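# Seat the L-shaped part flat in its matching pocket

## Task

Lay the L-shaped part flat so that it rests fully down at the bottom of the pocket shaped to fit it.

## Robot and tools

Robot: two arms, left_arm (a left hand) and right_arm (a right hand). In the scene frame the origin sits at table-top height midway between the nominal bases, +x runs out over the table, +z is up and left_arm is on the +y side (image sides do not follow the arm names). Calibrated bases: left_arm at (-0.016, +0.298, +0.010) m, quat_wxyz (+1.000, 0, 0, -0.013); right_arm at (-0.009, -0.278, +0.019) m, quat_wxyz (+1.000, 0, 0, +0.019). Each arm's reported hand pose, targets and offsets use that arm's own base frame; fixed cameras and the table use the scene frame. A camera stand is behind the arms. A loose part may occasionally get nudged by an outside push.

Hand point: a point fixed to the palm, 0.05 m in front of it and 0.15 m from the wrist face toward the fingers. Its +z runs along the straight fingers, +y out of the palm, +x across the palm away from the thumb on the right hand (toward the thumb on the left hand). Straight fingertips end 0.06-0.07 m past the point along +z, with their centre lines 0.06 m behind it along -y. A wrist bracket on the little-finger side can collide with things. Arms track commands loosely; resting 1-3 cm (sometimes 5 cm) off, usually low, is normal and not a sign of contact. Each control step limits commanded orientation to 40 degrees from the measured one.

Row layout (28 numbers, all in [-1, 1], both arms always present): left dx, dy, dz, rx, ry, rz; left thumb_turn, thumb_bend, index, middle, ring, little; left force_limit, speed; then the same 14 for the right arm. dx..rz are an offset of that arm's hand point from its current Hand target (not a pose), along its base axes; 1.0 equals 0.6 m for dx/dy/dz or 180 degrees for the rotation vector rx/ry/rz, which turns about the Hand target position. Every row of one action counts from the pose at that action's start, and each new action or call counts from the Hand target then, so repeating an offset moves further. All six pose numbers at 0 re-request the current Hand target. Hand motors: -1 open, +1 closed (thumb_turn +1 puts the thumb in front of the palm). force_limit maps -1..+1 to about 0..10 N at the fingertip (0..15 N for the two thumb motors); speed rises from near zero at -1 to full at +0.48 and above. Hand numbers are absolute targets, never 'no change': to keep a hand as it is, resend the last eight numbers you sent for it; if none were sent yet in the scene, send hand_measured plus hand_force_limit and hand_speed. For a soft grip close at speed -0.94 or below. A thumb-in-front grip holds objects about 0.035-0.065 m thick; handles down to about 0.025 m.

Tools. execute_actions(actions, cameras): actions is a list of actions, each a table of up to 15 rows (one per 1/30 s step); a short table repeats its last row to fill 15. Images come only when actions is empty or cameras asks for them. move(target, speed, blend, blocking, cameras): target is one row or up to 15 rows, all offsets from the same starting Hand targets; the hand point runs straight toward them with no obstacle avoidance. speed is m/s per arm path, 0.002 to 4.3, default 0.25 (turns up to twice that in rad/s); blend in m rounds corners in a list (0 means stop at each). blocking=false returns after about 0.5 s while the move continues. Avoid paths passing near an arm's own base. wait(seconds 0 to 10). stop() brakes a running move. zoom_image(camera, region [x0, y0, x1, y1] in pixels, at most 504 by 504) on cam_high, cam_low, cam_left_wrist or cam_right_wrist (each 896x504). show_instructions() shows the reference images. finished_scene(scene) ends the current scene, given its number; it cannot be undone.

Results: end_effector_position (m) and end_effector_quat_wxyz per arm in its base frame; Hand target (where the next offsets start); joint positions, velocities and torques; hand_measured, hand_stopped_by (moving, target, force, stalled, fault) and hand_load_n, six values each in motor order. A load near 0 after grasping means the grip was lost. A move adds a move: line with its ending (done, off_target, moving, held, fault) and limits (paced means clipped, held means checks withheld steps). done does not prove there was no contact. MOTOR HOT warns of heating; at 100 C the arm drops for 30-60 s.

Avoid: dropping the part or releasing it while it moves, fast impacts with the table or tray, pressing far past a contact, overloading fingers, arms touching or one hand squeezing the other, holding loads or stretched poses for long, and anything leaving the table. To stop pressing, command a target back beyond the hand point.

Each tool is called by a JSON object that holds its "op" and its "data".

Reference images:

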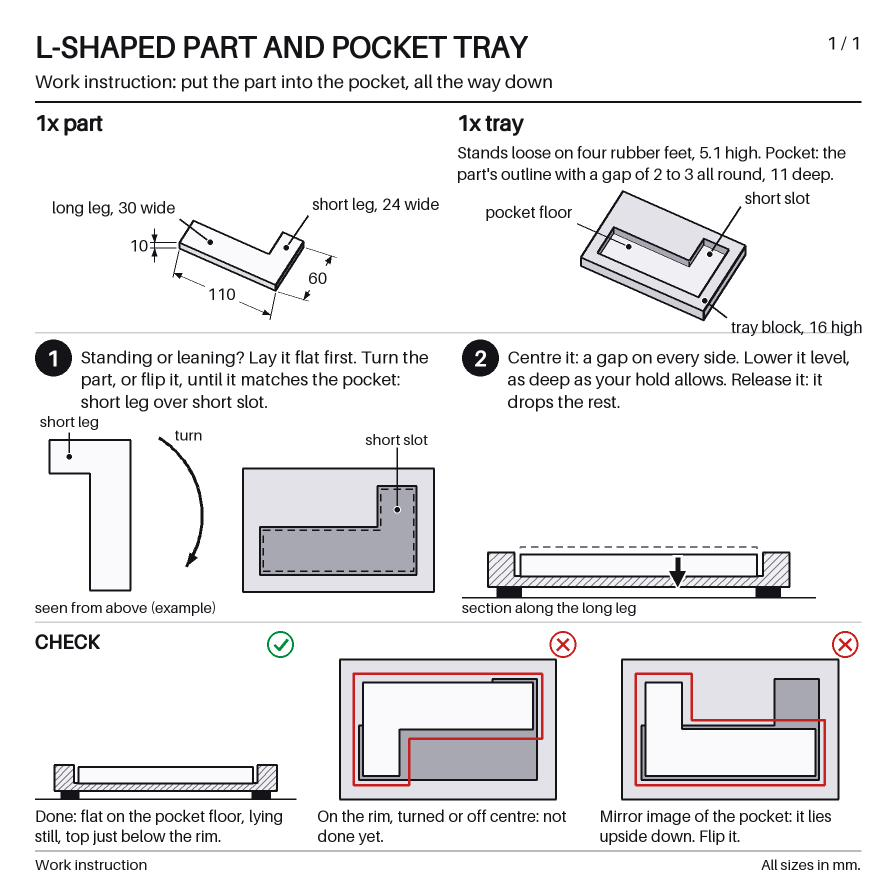

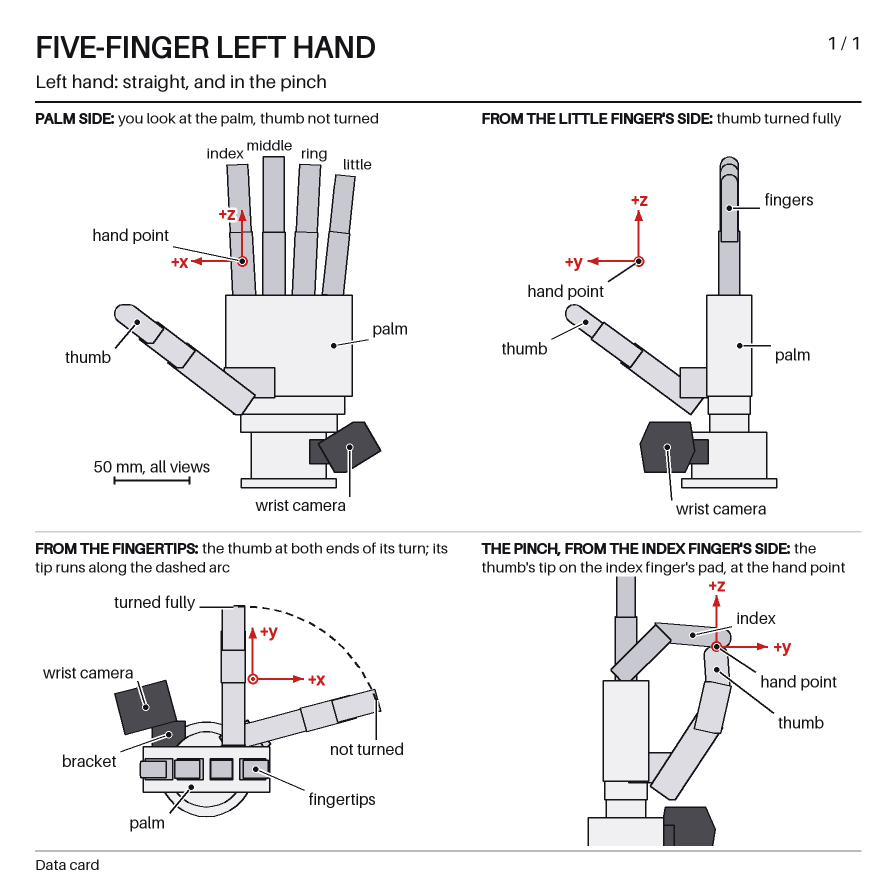

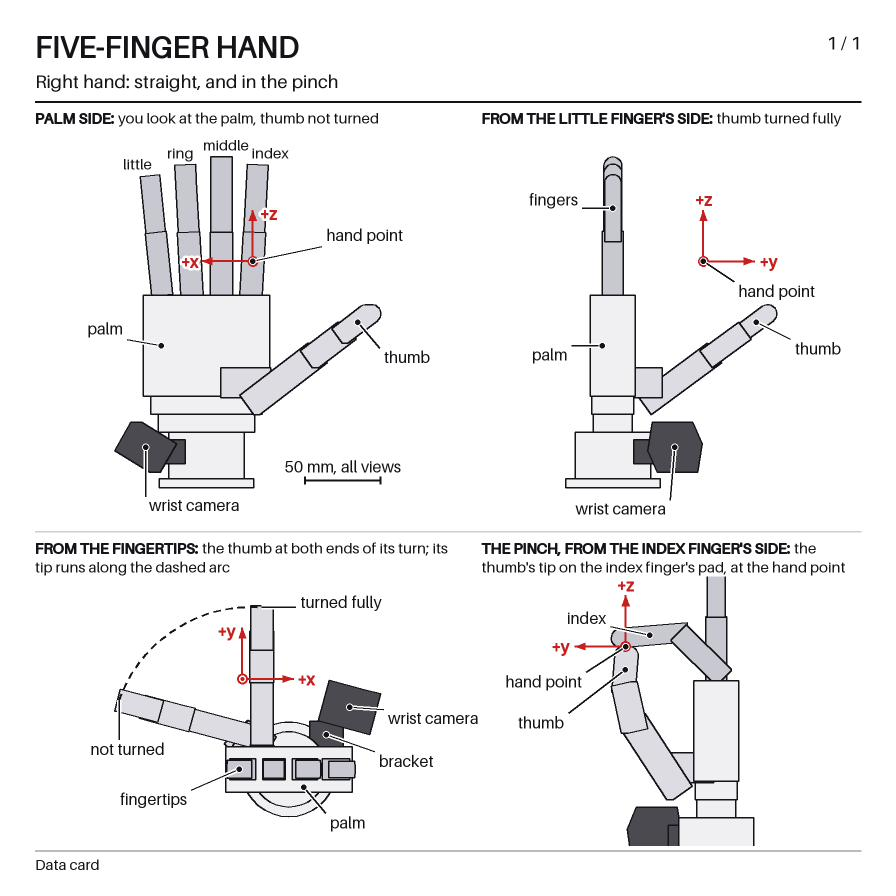

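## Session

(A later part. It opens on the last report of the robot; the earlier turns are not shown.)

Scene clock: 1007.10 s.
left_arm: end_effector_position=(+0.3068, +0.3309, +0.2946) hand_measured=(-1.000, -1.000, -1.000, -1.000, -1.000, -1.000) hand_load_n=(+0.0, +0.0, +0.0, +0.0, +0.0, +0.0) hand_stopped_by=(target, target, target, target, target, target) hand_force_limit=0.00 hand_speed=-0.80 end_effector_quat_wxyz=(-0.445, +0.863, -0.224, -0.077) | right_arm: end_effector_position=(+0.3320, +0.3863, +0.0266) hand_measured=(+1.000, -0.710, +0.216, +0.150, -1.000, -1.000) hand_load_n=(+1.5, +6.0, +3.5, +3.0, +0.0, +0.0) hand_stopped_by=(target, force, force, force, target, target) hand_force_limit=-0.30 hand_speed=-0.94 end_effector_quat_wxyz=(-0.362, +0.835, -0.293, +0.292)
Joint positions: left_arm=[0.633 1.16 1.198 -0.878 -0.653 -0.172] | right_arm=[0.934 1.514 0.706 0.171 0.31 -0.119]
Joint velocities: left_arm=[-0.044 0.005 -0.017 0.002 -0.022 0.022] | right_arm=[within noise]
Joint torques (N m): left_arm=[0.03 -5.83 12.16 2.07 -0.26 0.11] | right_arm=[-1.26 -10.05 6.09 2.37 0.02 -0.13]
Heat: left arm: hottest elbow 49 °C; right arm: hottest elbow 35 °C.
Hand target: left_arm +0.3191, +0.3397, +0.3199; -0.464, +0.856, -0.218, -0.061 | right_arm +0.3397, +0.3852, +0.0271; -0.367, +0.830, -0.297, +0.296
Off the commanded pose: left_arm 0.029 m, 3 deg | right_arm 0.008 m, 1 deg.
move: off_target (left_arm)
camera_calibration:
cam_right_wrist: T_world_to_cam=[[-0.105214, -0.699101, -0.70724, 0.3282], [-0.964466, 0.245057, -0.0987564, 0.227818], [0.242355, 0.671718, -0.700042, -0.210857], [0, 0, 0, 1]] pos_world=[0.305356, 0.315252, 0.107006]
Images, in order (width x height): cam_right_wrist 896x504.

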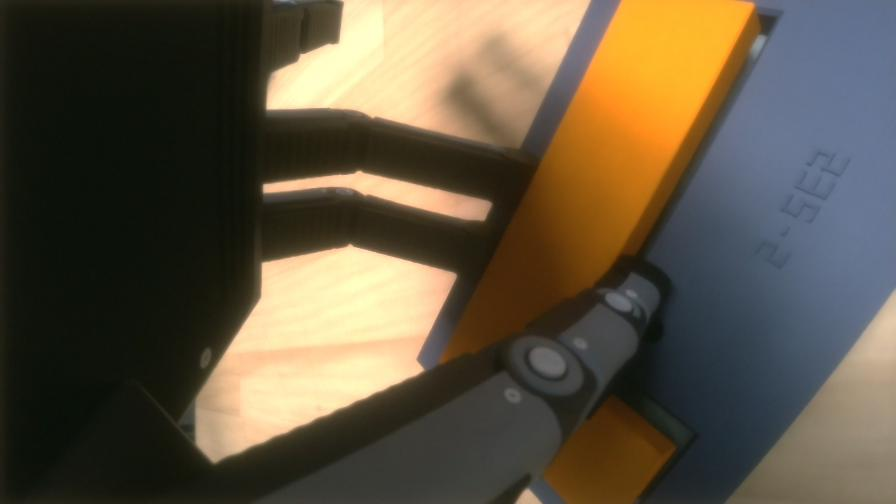

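{"op": "move", "data": {"target": [0,0,0,0,0,0,-1,-1,-1,-1,-1,-1,0,-0.8, 0.004,0.0002,-0.0052,0,0,-0.0011,1,-0.70,0.45,0.45,-1,-1,-0.3,-0.94], "speed": 0.05, "cameras": ["cam_right_wrist"]}}

{"op": "zoom_image", "data": {"camera": "cam_right_wrist", "region": [690, 0, 830, 110]}}

{"op": "zoom_image", "data": {"camera": "cam_right_wrist", "region": [580, 370, 720, 500]}}

{"op": "zoom_image", "data": {"camera": "cam_right_wrist", "region": [400, 300, 500, 390]}}

Scene clock: 1028.73 s.
left_arm: end_effector_position=(+0.3068, +0.3309, +0.2946) hand_measured=(-1.000, -1.000, -1.000, -1.000, -1.000, -1.000) hand_load_n=(+0.0, +0.0, +0.0, +0.0, +0.0, +0.0) hand_stopped_by=(target, target, target, target, target, target) hand_force_limit=0.00 hand_speed=-0.80 end_effector_quat_wxyz=(-0.445, +0.863, -0.224, -0.077) | right_arm: end_effector_position=(+0.3335, +0.3867, +0.0250) hand_measured=(+1.000, -0.710, +0.216, +0.150, -1.000, -1.000) hand_load_n=(+1.0, +6.0, +3.0, +3.0, +0.0, +0.0) hand_stopped_by=(target, force, force, force, target, target) hand_force_limit=-0.30 hand_speed=-0.94 end_effector_quat_wxyz=(-0.363, +0.834, -0.294, +0.293)
Joint positions: left_arm=[0.633 1.16 1.198 -0.878 -0.653 -0.172] | right_arm=[0.932 1.521 0.706 0.18 0.31 -0.119]
Joint torques (N m): left_arm=[0.03 -5.77 12.15 2.09 -0.26 0.11] | right_arm=[-1.49 -9.58 6.19 2.47 -0.01 -0.14]
Heat: left arm: hottest elbow 49 °C; right arm: hottest elbow 35 °C.
Hand target: left_arm +0.3191, +0.3397, +0.3199; -0.464, +0.856, -0.218, -0.061 | right_arm +0.3420, +0.3854, +0.0239; -0.367, +0.830, -0.299, +0.297
Off the commanded pose: left_arm 0.029 m, 3 deg | right_arm 0.009 m, 1 deg.
move: off_target (left_arm)
camera_calibration:
cam_right_wrist: T_world_to_cam=[[-0.105436, -0.697403, -0.708881, 0.326841], [-0.963834, 0.247125, -0.0997674, 0.228098], [0.244761, 0.672725, -0.698236, -0.213885], [0, 0, 0, 1]] pos_world=[0.30666, 0.315457, 0.105106]
Images, in order (width x height): cam_right_wrist 896x504.

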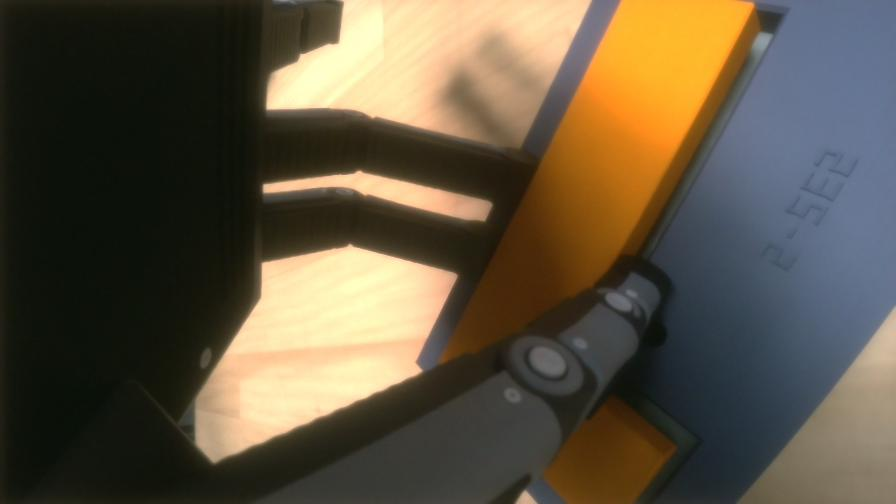

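Scaled by 3.600 from the camera's 896x504 image, which has a finer 1280x720 frame.

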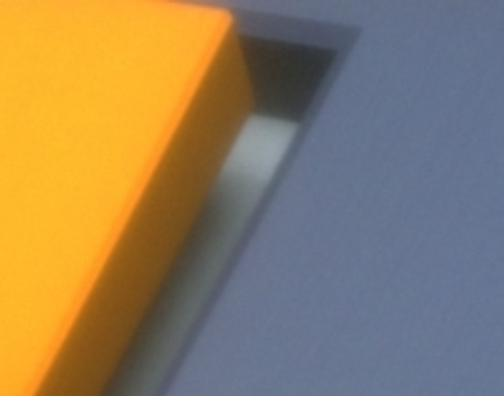

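Scaled by 3.600 from the camera's 896x504 image, which has a finer 1280x720 frame.

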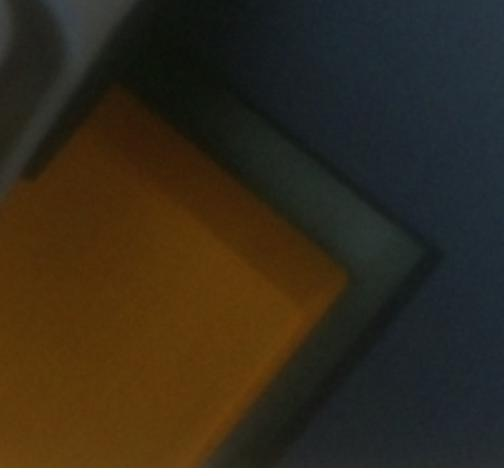

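Scaled by 5.040 from the camera's 896x504 image, which has a finer 1280x720 frame.

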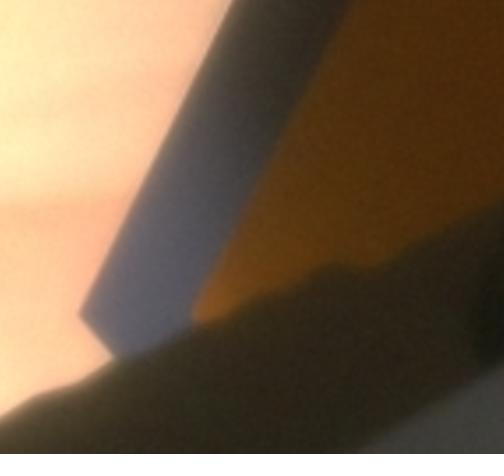

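{"op": "move", "data": {"target": [0,0,0,0,0,0,-1,-1,-1,-1,-1,-1,0,-0.8, 0.0025,-0.002,-0.0042,0,0,-0.0011,1,-0.70,0.45,0.45,-1,-1,-0.3,-0.94], "speed": 0.04, "cameras": ["cam_right_wrist"]}}

{"op": "zoom_image", "data": {"camera": "cam_right_wrist", "region": [690, 0, 830, 110]}}

{"op": "zoom_image", "data": {"camera": "cam_right_wrist", "region": [580, 370, 720, 500]}}

{"op": "zoom_image", "data": {"camera": "cam_right_wrist", "region": [400, 300, 500, 390]}}

Scene clock: 1045.73 s.
left_arm: end_effector_position=(+0.3068, +0.3309, +0.2946) hand_measured=(-1.000, -1.000, -1.000, -1.000, -1.000, -1.000) hand_load_n=(+0.0, +0.0, +0.0, +0.0, +0.0, +0.0) hand_stopped_by=(target, target, target, target, target, target) hand_force_limit=0.00 hand_speed=-0.80 end_effector_quat_wxyz=(-0.445, +0.863, -0.224, -0.077) | right_arm: end_effector_position=(+0.3355, +0.3873, +0.0250) hand_measured=(+1.000, -0.710, +0.216, +0.150, -1.000, -1.000) hand_load_n=(+1.0, +6.0, +3.0, +3.0, +0.0, -0.5) hand_stopped_by=(target, force, force, force, target, target) hand_force_limit=-0.30 hand_speed=-0.94 end_effector_quat_wxyz=(-0.365, +0.833, -0.295, +0.294)
Joint positions: left_arm=[0.633 1.16 1.198 -0.878 -0.653 -0.172] | right_arm=[0.93 1.524 0.706 0.19 0.31 -0.119]
Joint torques (N m): left_arm=[0.03 -5.77 12.15 2.09 -0.26 0.11] | right_arm=[-1.61 -9.58 5.98 2.39 -0.03 -0.12]
Heat: left arm: hottest elbow 49 °C; right arm: hottest elbow 35 °C.
Hand target: left_arm +0.3191, +0.3397, +0.3199; -0.464, +0.856, -0.218, -0.061 | right_arm +0.3435, +0.3842, +0.0214; -0.366, +0.829, -0.300, +0.297
Off the commanded pose: left_arm 0.029 m, 3 deg | right_arm 0.009 m, 1 deg.
move: off_target (left_arm)
camera_calibration:
cam_right_wrist: T_world_to_cam=[[-0.104297, -0.693468, -0.712898, 0.32575], [-0.962876, 0.249858, -0.102179, 0.228432], [0.248981, 0.675776, -0.693784, -0.217447], [0, 0, 0, 1]] pos_world=[0.308067, 0.315767, 0.104706]
Images, in order (width x height): cam_right_wrist 896x504.

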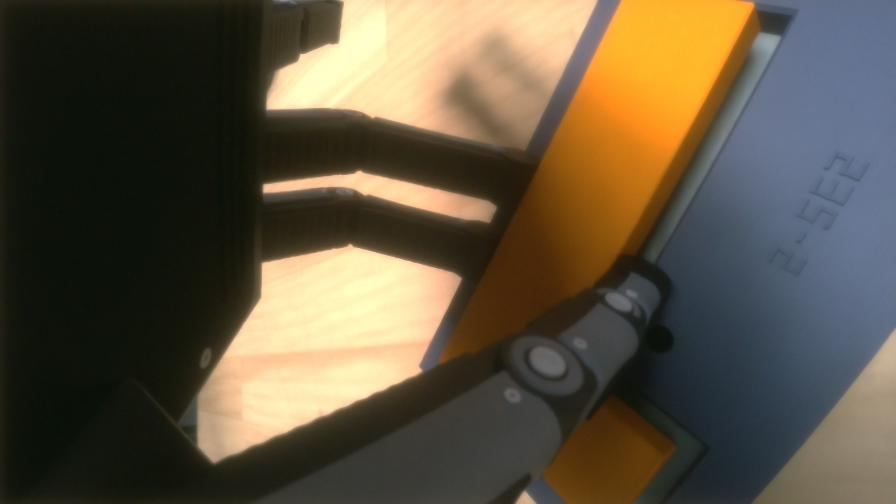

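Scaled by 3.600 from the camera's 896x504 image, which has a finer 1280x720 frame.

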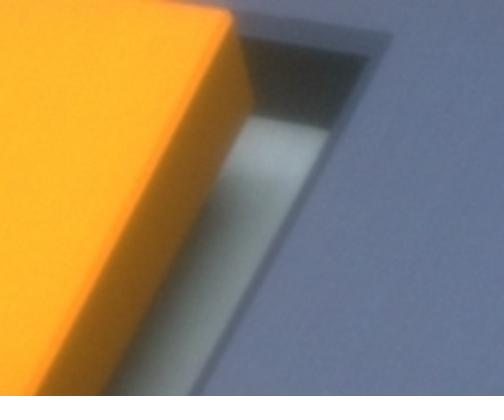

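Scaled by 3.600 from the camera's 896x504 image, which has a finer 1280x720 frame.

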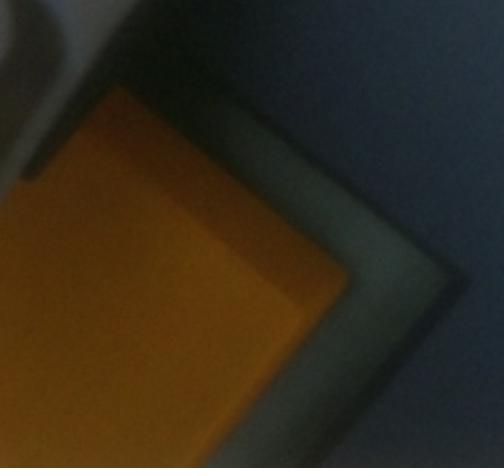

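Scaled by 5.040 from the camera's 896x504 image, which has a finer 1280x720 frame.

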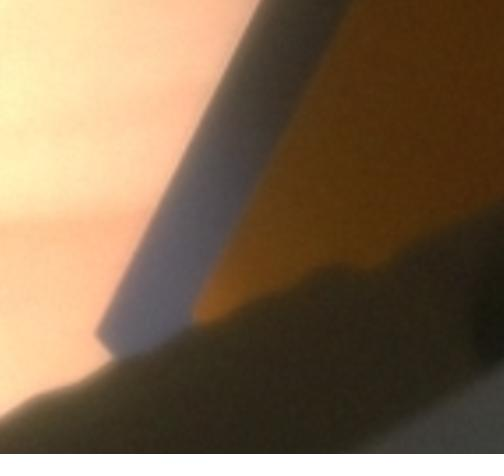

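{"op": "move", "data": {"target": [0,0,0,0,0,0,-1,-1,-1,-1,-1,-1,0,-0.8, -0.0033,-0.0038,-0.004,0,0,0,1,-0.70,0.45,0.45,-1,-1,-0.3,-0.94], "speed": 0.04, "cameras": ["cam_right_wrist"]}}

{"op": "zoom_image", "data": {"camera": "cam_right_wrist", "region": [690, 0, 830, 110]}}

{"op": "zoom_image", "data": {"camera": "cam_right_wrist", "region": [580, 370, 720, 500]}}

{"op": "zoom_image", "data": {"camera": "cam_right_wrist", "region": [400, 300, 500, 390]}}

Scene clock: 1070.37 s.
left_arm: end_effector_position=(+0.3068, +0.3309, +0.2946) hand_measured=(-1.000, -1.000, -1.000, -1.000, -1.000, -1.000) hand_load_n=(+0.0, +0.0, +0.0, +0.0, +0.0, +0.0) hand_stopped_by=(target, target, target, target, target, target) hand_force_limit=0.00 hand_speed=-0.80 end_effector_quat_wxyz=(-0.445, +0.863, -0.224, -0.077) | right_arm: end_effector_position=(+0.3365, +0.3881, +0.0253) hand_measured=(+1.000, -0.710, +0.216, +0.150, -1.000, -1.000) hand_load_n=(+1.5, +6.0, +4.0, +2.5, +0.0, +0.0) hand_stopped_by=(target, force, force, force, target, target) hand_force_limit=-0.30 hand_speed=-0.94 end_effector_quat_wxyz=(-0.367, +0.831, -0.295, +0.295)
Joint positions: left_arm=[0.633 1.16 1.198 -0.878 -0.653 -0.172] | right_arm=[0.929 1.527 0.706 0.198 0.31 -0.119]
Joint torques (N m): left_arm=[0.03 -5.83 12.16 2.09 -0.26 0.11] | right_arm=[-1.2 -9.88 5.24 2.44 -0.01 -0.12]
Heat: left arm: hottest elbow 50 °C; right arm: hottest elbow 35 °C.
Hand target: left_arm +0.3191, +0.3397, +0.3199; -0.464, +0.856, -0.218, -0.061 | right_arm +0.3415, +0.3818, +0.0189; -0.366, +0.829, -0.300, +0.297
Off the commanded pose: left_arm 0.029 m, 3 deg | right_arm 0.010 m, 1 deg.
move: off_target (left_arm)
camera_calibration:
cam_right_wrist: T_world_to_cam=[[-0.102563, -0.690308, -0.716209, 0.324927], [-0.962338, 0.251093, -0.104204, 0.228726], [0.251768, 0.678547, -0.690062, -0.220187], [0, 0, 0, 1]] pos_world=[0.308873, 0.316275, 0.104607]
Images, in order (width x height): cam_right_wrist 896x504.

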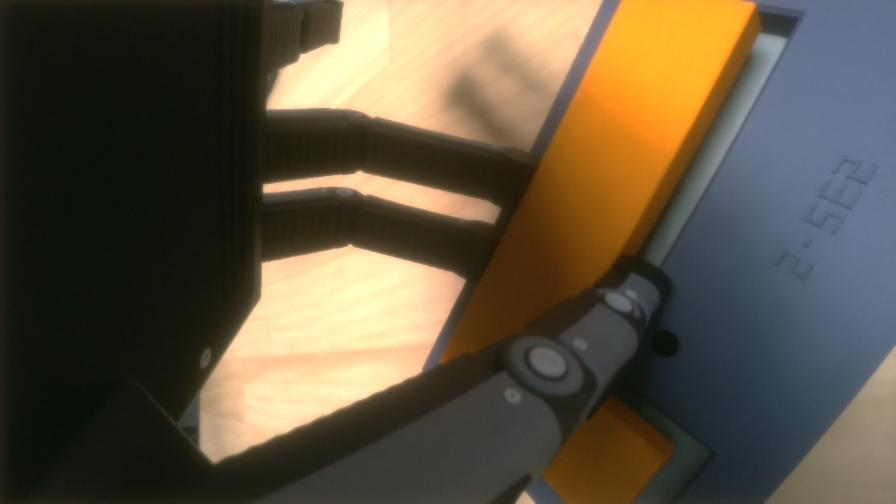

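Scaled by 3.600 from the camera's 896x504 image, which has a finer 1280x720 frame.

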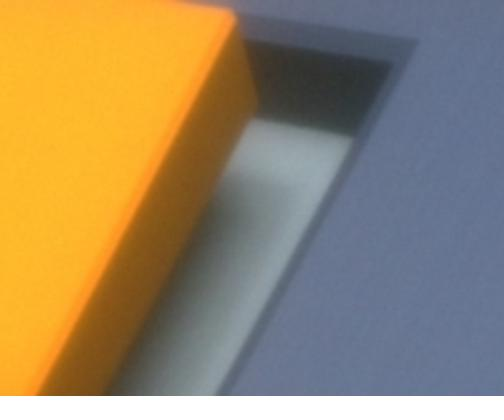

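Scaled by 3.600 from the camera's 896x504 image, which has a finer 1280x720 frame.

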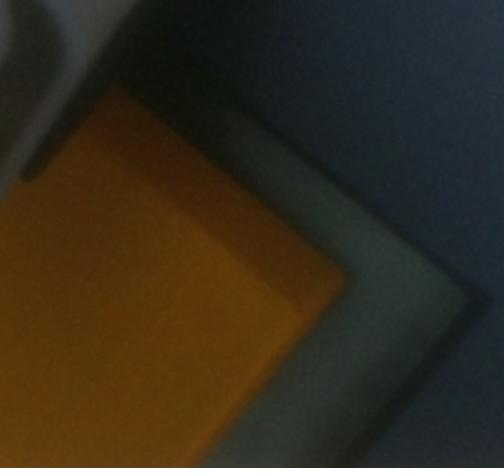

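Scaled by 5.040 from the camera's 896x504 image, which has a finer 1280x720 frame.

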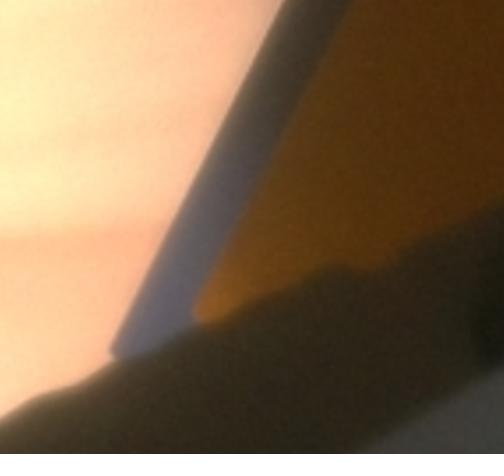

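{"op": "move", "data": {"target": [0,0,0,0,0,0,-1,-1,-1,-1,-1,-1,0,-0.8, -0.004,-0.0078,0.0045,0,0,-0.0008,1,-0.70,0.45,0.45,-1,-1,-0.3,-0.94], "speed": 0.04, "cameras": []}}

Scene clock: 1092.73 s.
left_arm: end_effector_position=(+0.3068, +0.3309, +0.2946) hand_measured=(-1.000, -1.000, -1.000, -1.000, -1.000, -1.000) hand_load_n=(+0.0, +0.0, +0.0, +0.0, +0.0, +0.0) hand_stopped_by=(target, target, target, target, target, target) hand_force_limit=0.00 hand_speed=-0.80 end_effector_quat_wxyz=(-0.445, +0.863, -0.224, -0.077) | right_arm: end_effector_position=(+0.3360, +0.3874, +0.0249) hand_measured=(+1.000, -0.710, +0.216, +0.150, -1.000, -1.000) hand_load_n=(+1.5, +5.5, +4.0, +3.0, +0.0, +0.0) hand_stopped_by=(target, force, force, force, target, target) hand_force_limit=-0.30 hand_speed=-0.94 end_effector_quat_wxyz=(-0.368, +0.831, -0.295, +0.295)
Joint positions: left_arm=[0.633 1.16 1.198 -0.878 -0.653 -0.172] | right_arm=[0.929 1.525 0.702 0.202 0.31 -0.119]
Joint torques (N m): left_arm=[0.03 -5.83 12.16 2.09 -0.26 0.11] | right_arm=[-1.55 -11.05 4.68 1.99 0.03 -0.14]
Heat: left arm: hottest elbow 50 °C; right arm: hottest elbow 35 °C.
Hand target: left_arm +0.3191, +0.3397, +0.3199; -0.464, +0.856, -0.218, -0.061 | right_arm +0.3390, +0.3772, +0.0216; -0.366, +0.829, -0.301, +0.298
Off the commanded pose: left_arm 0.029 m, 3 deg | right_arm 0.011 m, 1 deg.
move: off_target (left_arm, right_arm)
No camera images: "cameras" was empty.

{"op": "move", "data": {"target": [0,0,0,0,0,0,-1,-1,-1,-1,-1,-1,0,-0.8, -0.0018,-0.0044,0,0,0,-0.0008,1,-0.70,0.45,0.45,-1,-1,-0.3,-0.94], "speed": 0.04, "cameras": ["cam_right_wrist"]}}

{"op": "zoom_image", "data": {"camera": "cam_right_wrist", "region": [690, 0, 830, 110]}}

{"op": "zoom_image", "data": {"camera": "cam_right_wrist", "region": [580, 370, 720, 500]}}

{"op": "zoom_image", "data": {"camera": "cam_right_wrist", "region": [400, 300, 500, 390]}}

Scene clock: 1099.80 s.
left_arm: end_effector_position=(+0.3068, +0.3309, +0.2946) hand_measured=(-1.000, -1.000, -1.000, -1.000, -1.000, -1.000) hand_load_n=(-0.5, +0.0, +0.0, +0.0, -0.5, +0.0) hand_stopped_by=(target, target, target, target, target, target) hand_force_limit=0.00 hand_speed=-0.80 end_effector_quat_wxyz=(-0.445, +0.863, -0.224, -0.077) | right_arm: end_effector_position=(+0.3349, +0.3849, +0.0252) hand_measured=(+1.000, -0.710, +0.216, +0.150, -1.000, -1.000) hand_load_n=(+1.0, +5.5, +3.5, +3.0, +0.0, +0.0) hand_stopped_by=(target, force, force, force, target, target) hand_force_limit=-0.30 hand_speed=-0.94 end_effector_quat_wxyz=(-0.368, +0.831, -0.295, +0.295)
Joint positions: left_arm=[0.633 1.16 1.198 -0.878 -0.653 -0.172] | right_arm=[0.928 1.519 0.694 0.203 0.31 -0.119]
Joint torques (N m): left_arm=[0.03 -5.83 12.15 2.09 -0.26 0.11] | right_arm=[-1.32 -10.93 4.7 2 0.06 -0.12]
Heat: left arm: hottest elbow 50 °C; right arm: hottest elbow 35 °C.
Hand target: left_arm +0.3191, +0.3397, +0.3199; -0.464, +0.856, -0.218, -0.061 | right_arm +0.3381, +0.3746, +0.0218; -0.365, +0.828, -0.302, +0.298
Off the commanded pose: left_arm 0.029 m, 3 deg | right_arm 0.011 m, 1 deg.
move: off_target (left_arm, right_arm)
camera_calibration:
cam_right_wrist: T_world_to_cam=[[-0.102491, -0.689104, -0.717378, 0.322036], [-0.961953, 0.252276, -0.1049, 0.227292], [0.253264, 0.679333, -0.688741, -0.218453], [0, 0, 0, 1]] pos_world=[0.306976, 0.312978, 0.104407]
Images, in order (width x height): cam_right_wrist 896x504.

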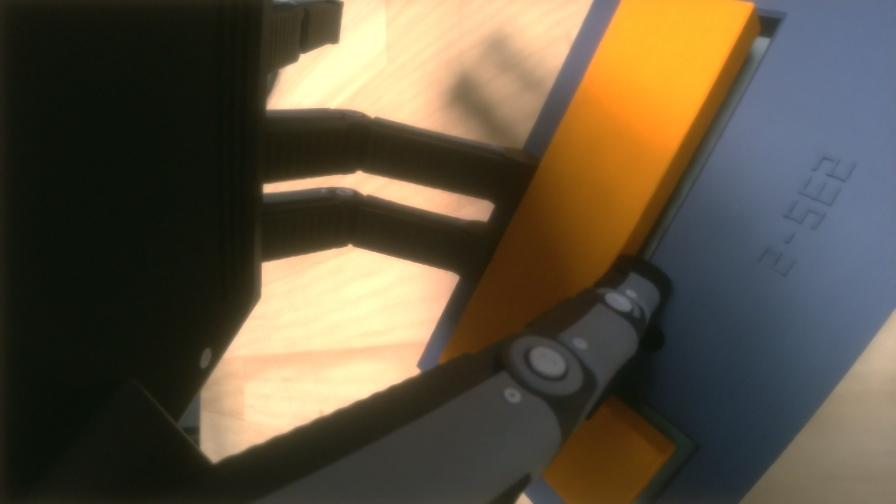

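Scaled by 3.600 from the camera's 896x504 image, which has a finer 1280x720 frame.

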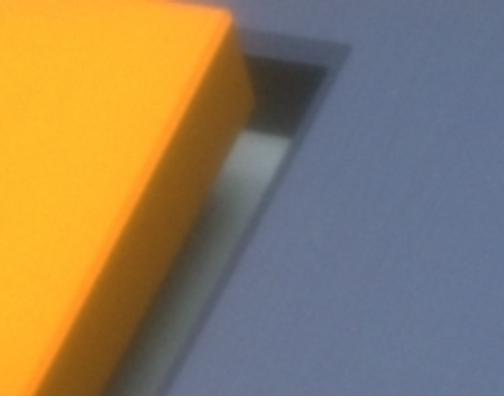

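Scaled by 3.600 from the camera's 896x504 image, which has a finer 1280x720 frame.

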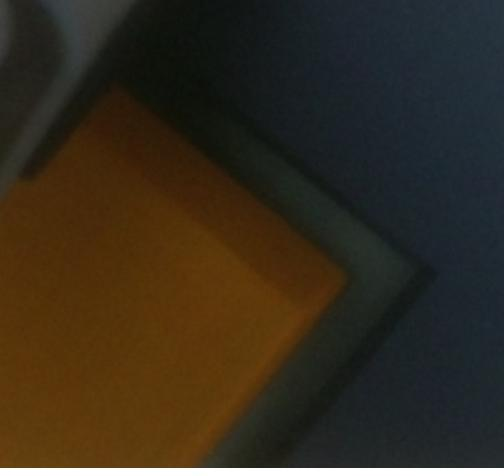

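Scaled by 5.040 from the camera's 896x504 image, which has a finer 1280x720 frame.

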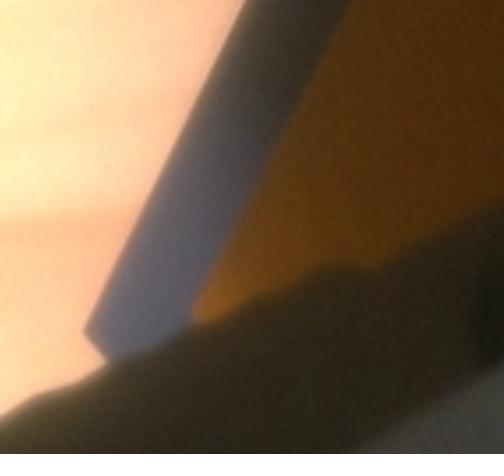

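{"op": "move", "data": {"target": [0,0,0,0,0,0,-1,-1,-1,-1,-1,-1,0,-0.8, 0,0,-0.0055,0,0,0,1,-0.70,0.45,0.45,-1,-1,-0.3,-0.94], "speed": 0.04, "cameras": []}}

Scene clock: 1109.37 s.
left_arm: end_effector_position=(+0.3068, +0.3309, +0.2946) hand_measured=(-1.000, -1.000, -1.000, -1.000, -1.000, -1.000) hand_load_n=(-0.5, +0.0, +0.0, +0.0, +0.0, +0.0) hand_stopped_by=(target, target, target, target, target, target) hand_force_limit=0.00 hand_speed=-0.80 end_effector_quat_wxyz=(-0.445, +0.863, -0.224, -0.077) | right_arm: end_effector_position=(+0.3349, +0.3848, +0.0251) hand_measured=(+1.000, -0.710, +0.216, +0.150, -1.000, -1.000) hand_load_n=(+1.0, +6.0, +3.0, +3.0, +0.0, +0.0) hand_stopped_by=(target, force, force, force, target, target) hand_force_limit=-0.30 hand_speed=-0.94 end_effector_quat_wxyz=(-0.370, +0.829, -0.295, +0.296)
Joint positions: left_arm=[0.633 1.16 1.198 -0.878 -0.653 -0.172] | right_arm=[0.928 1.519 0.691 0.211 0.31 -0.119]
Joint torques (N m): left_arm=[0.03 -5.77 12.18 2.09 -0.26 0.11] | right_arm=[-1.67 -10.05 4.77 2.09 0.07 -0.11]
Heat: left arm: hottest elbow 50 °C; right arm: hottest elbow 34 °C.
Hand target: left_arm +0.3191, +0.3397, +0.3199; -0.464, +0.856, -0.218, -0.061 | right_arm +0.3380, +0.3745, +0.0183; -0.365, +0.829, -0.302, +0.298
Off the commanded pose: left_arm 0.029 m, 3 deg | right_arm 0.013 m, 1 deg.
move: off_target (left_arm, right_arm)
No camera images: "cameras" was empty.

{"op": "move", "data": {"target": [[0,0,0,0,0,0,-1,-1,-1,-1,-1,-1,0,-0.8, 0,0,0.010,0,0,0,1,-0.70,0.45,0.45,-1,-1,-0.3,-0.94],[0,0,0,0,0,0,-1,-1,-1,-1,-1,-1,0,-0.8, 0,0,0.010,0,0,0,1,-0.83,0.45,0.45,-1,-1,-0.3,-0.96]], "speed": 0.04, "cameras": ["cam_right_wrist"]}}

Scene clock: 1126.87 s.
left_arm: end_effector_position=(+0.3068, +0.3309, +0.2946) hand_measured=(-1.000, -1.000, -1.000, -1.000, -1.000, -1.000) hand_load_n=(+0.0, +0.0, +0.0, +0.0, +0.0, +0.0) hand_stopped_by=(target, target, target, target, target, target) hand_force_limit=0.00 hand_speed=-0.80 end_effector_quat_wxyz=(-0.445, +0.863, -0.224, -0.077) | right_arm: end_effector_position=(+0.3357, +0.3846, +0.0267) hand_measured=(+1.000, -0.830, +0.216, +0.150, -1.000, -1.000) hand_load_n=(+0.0, -0.5, +0.0, +0.0, +0.0, -0.5) hand_stopped_by=(target, moving, force, force, target, target) hand_force_limit=-0.30 hand_speed=-0.96 end_effector_quat_wxyz=(-0.371, +0.828, -0.296, +0.297)
Joint positions: left_arm=[0.633 1.16 1.198 -0.878 -0.653 -0.172] | right_arm=[0.926 1.516 0.691 0.212 0.31 -0.119]
Joint torques (N m): left_arm=[0.03 -5.83 12.15 2.09 -0.26 0.11] | right_arm=[-1.32 -11.05 5.15 1.31 0.06 -0.11]
Heat: left arm: hottest elbow 50 °C; right arm: hottest elbow 34 °C.
Hand target: left_arm +0.3191, +0.3397, +0.3199; -0.464, +0.856, -0.218, -0.061 | right_arm +0.3379, +0.3746, +0.0243; -0.365, +0.828, -0.302, +0.298
Off the commanded pose: left_arm 0.029 m, 3 deg | right_arm 0.011 m, 1 deg.
move: off_target (left_arm, right_arm); target 2's new numbers were sent with right_arm's hand 0.011 m and 1 deg from that target
camera_calibration:
cam_right_wrist: T_world_to_cam=[[-0.0999354, -0.684102, -0.722508, 0.320361], [-0.961024, 0.254483, -0.108029, 0.227202], [0.257769, 0.683552, -0.68287, -0.220832], [0, 0, 0, 1]] pos_world=[0.307285, 0.312291, 0.105208]
Images, in order (width x height): cam_right_wrist 896x504.

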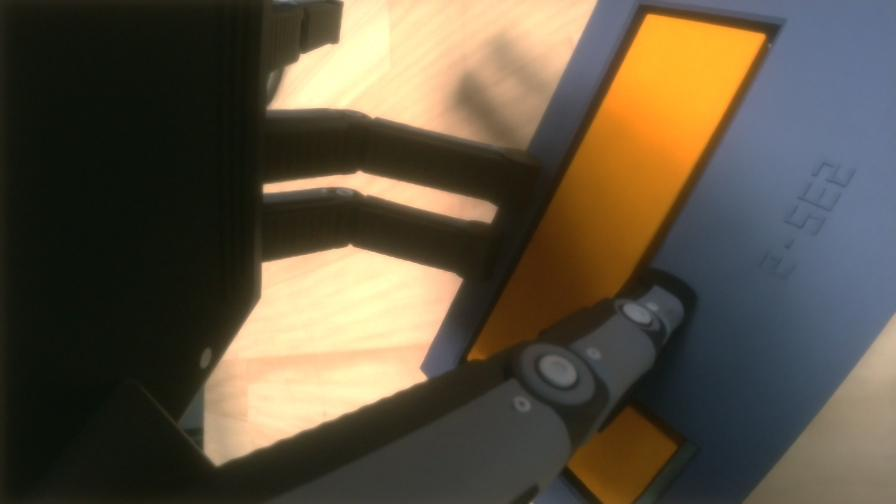

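{"op": "move", "data": {"target": [0,0,0,0,0,0,-1,-1,-1,-1,-1,-1,0,-0.8, 0,0,0.17,0,0,0,1,-0.83,0.45,0.45,-1,-1,-0.3,-0.96], "speed": 0.12, "cameras": ["cam_right_wrist", "cam_high"]}}

Scene clock: 1130.30 s.
left_arm: end_effector_position=(+0.3068, +0.3309, +0.2946) hand_measured=(-1.000, -1.000, -1.000, -1.000, -1.000, -1.000) hand_load_n=(+0.0, +0.0, +0.0, -0.5, +0.0, +0.0) hand_stopped_by=(target, target, target, target, target, target) hand_force_limit=0.00 hand_speed=-0.80 end_effector_quat_wxyz=(-0.445, +0.863, -0.224, -0.077) | right_arm: end_effector_position=(+0.3201, +0.3636, +0.1016) hand_measured=(+1.000, -0.830, +0.216, +0.150, -1.000, -1.000) hand_load_n=(+0.0, +0.0, +0.0, +0.0, +0.0, +0.0) hand_stopped_by=(target, target, force, force, target, target) hand_force_limit=-0.30 hand_speed=-0.96 end_effector_quat_wxyz=(-0.350, +0.840, -0.296, +0.290)
Joint positions: left_arm=[0.633 1.16 1.198 -0.878 -0.653 -0.172] | right_arm=[0.926 1.299 0.754 -0.119 0.31 -0.119]
Joint torques (N m): left_arm=[0.03 -5.83 12.15 2.09 -0.26 0.11] | right_arm=[-1.55 -8.88 11.15 0.95 0.07 -0.13]
Heat: left arm: hottest elbow 50 °C; right arm: hottest elbow 34 °C.
Hand target: left_arm +0.3191, +0.3397, +0.3199; -0.464, +0.856, -0.218, -0.061 | right_arm +0.3381, +0.3746, +0.1264; -0.365, +0.828, -0.302, +0.298
Off the commanded pose: left_arm 0.029 m, 3 deg | right_arm 0.032 m, 2 deg.
move: off_target (left_arm, right_arm)
camera_calibration:
cam_right_wrist: T_world_to_cam=[[-0.121587, -0.712525, -0.691032, 0.372557], [-0.963908, 0.250887, -0.0890914, 0.226025], [0.236851, 0.655259, -0.717313, -0.13074], [0, 0, 0, 1]] pos_world=[0.294131, 0.294418, 0.183804]
Images, in order (width x height): cam_high 896x504, cam_right_wrist 896x504.

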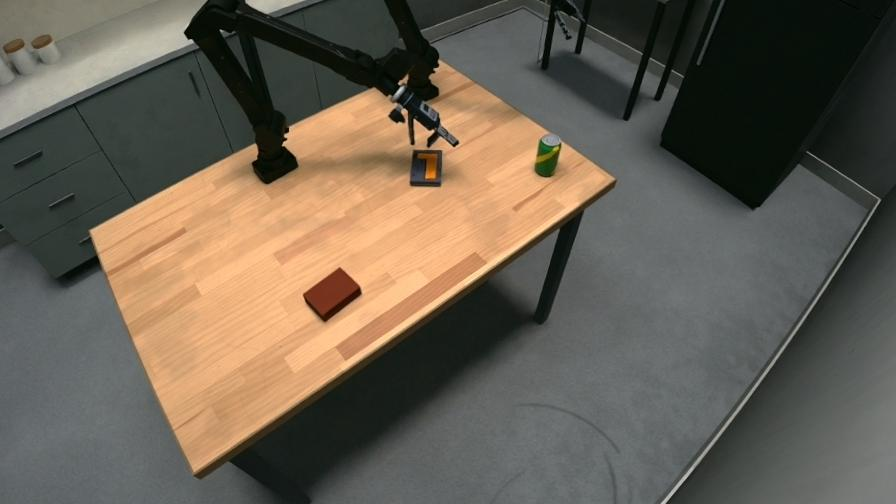

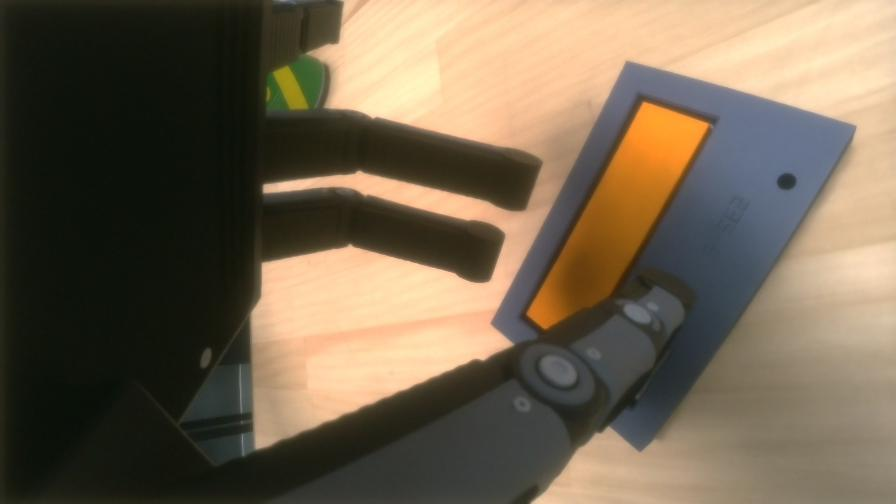

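Part lies in the pocket. Quick check zoom, then finish.

{"op": "zoom_image", "data": {"camera": "cam_right_wrist", "region": [490, 50, 860, 460]}}

{"op": "zoom_image", "data": {"camera": "cam_high", "region": [390, 130, 470, 200]}}

Scaled by 1.229 from the camera's 896x504 image, which has a finer 1280x720 frame.

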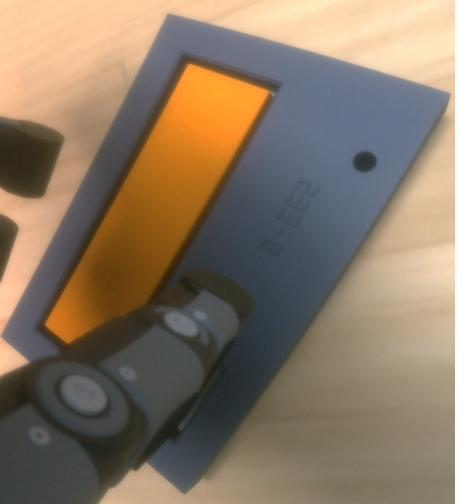

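Scaled by 6.300 from the camera's 896x504 image, which has a finer 1280x720 frame.

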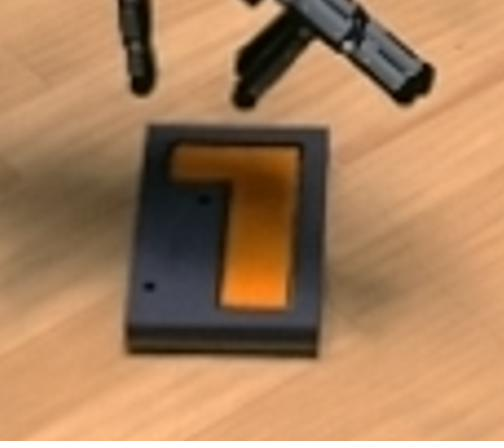

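{"op": "finished_scene", "data": {"scene": 2}}

The scene is finished: the task was done.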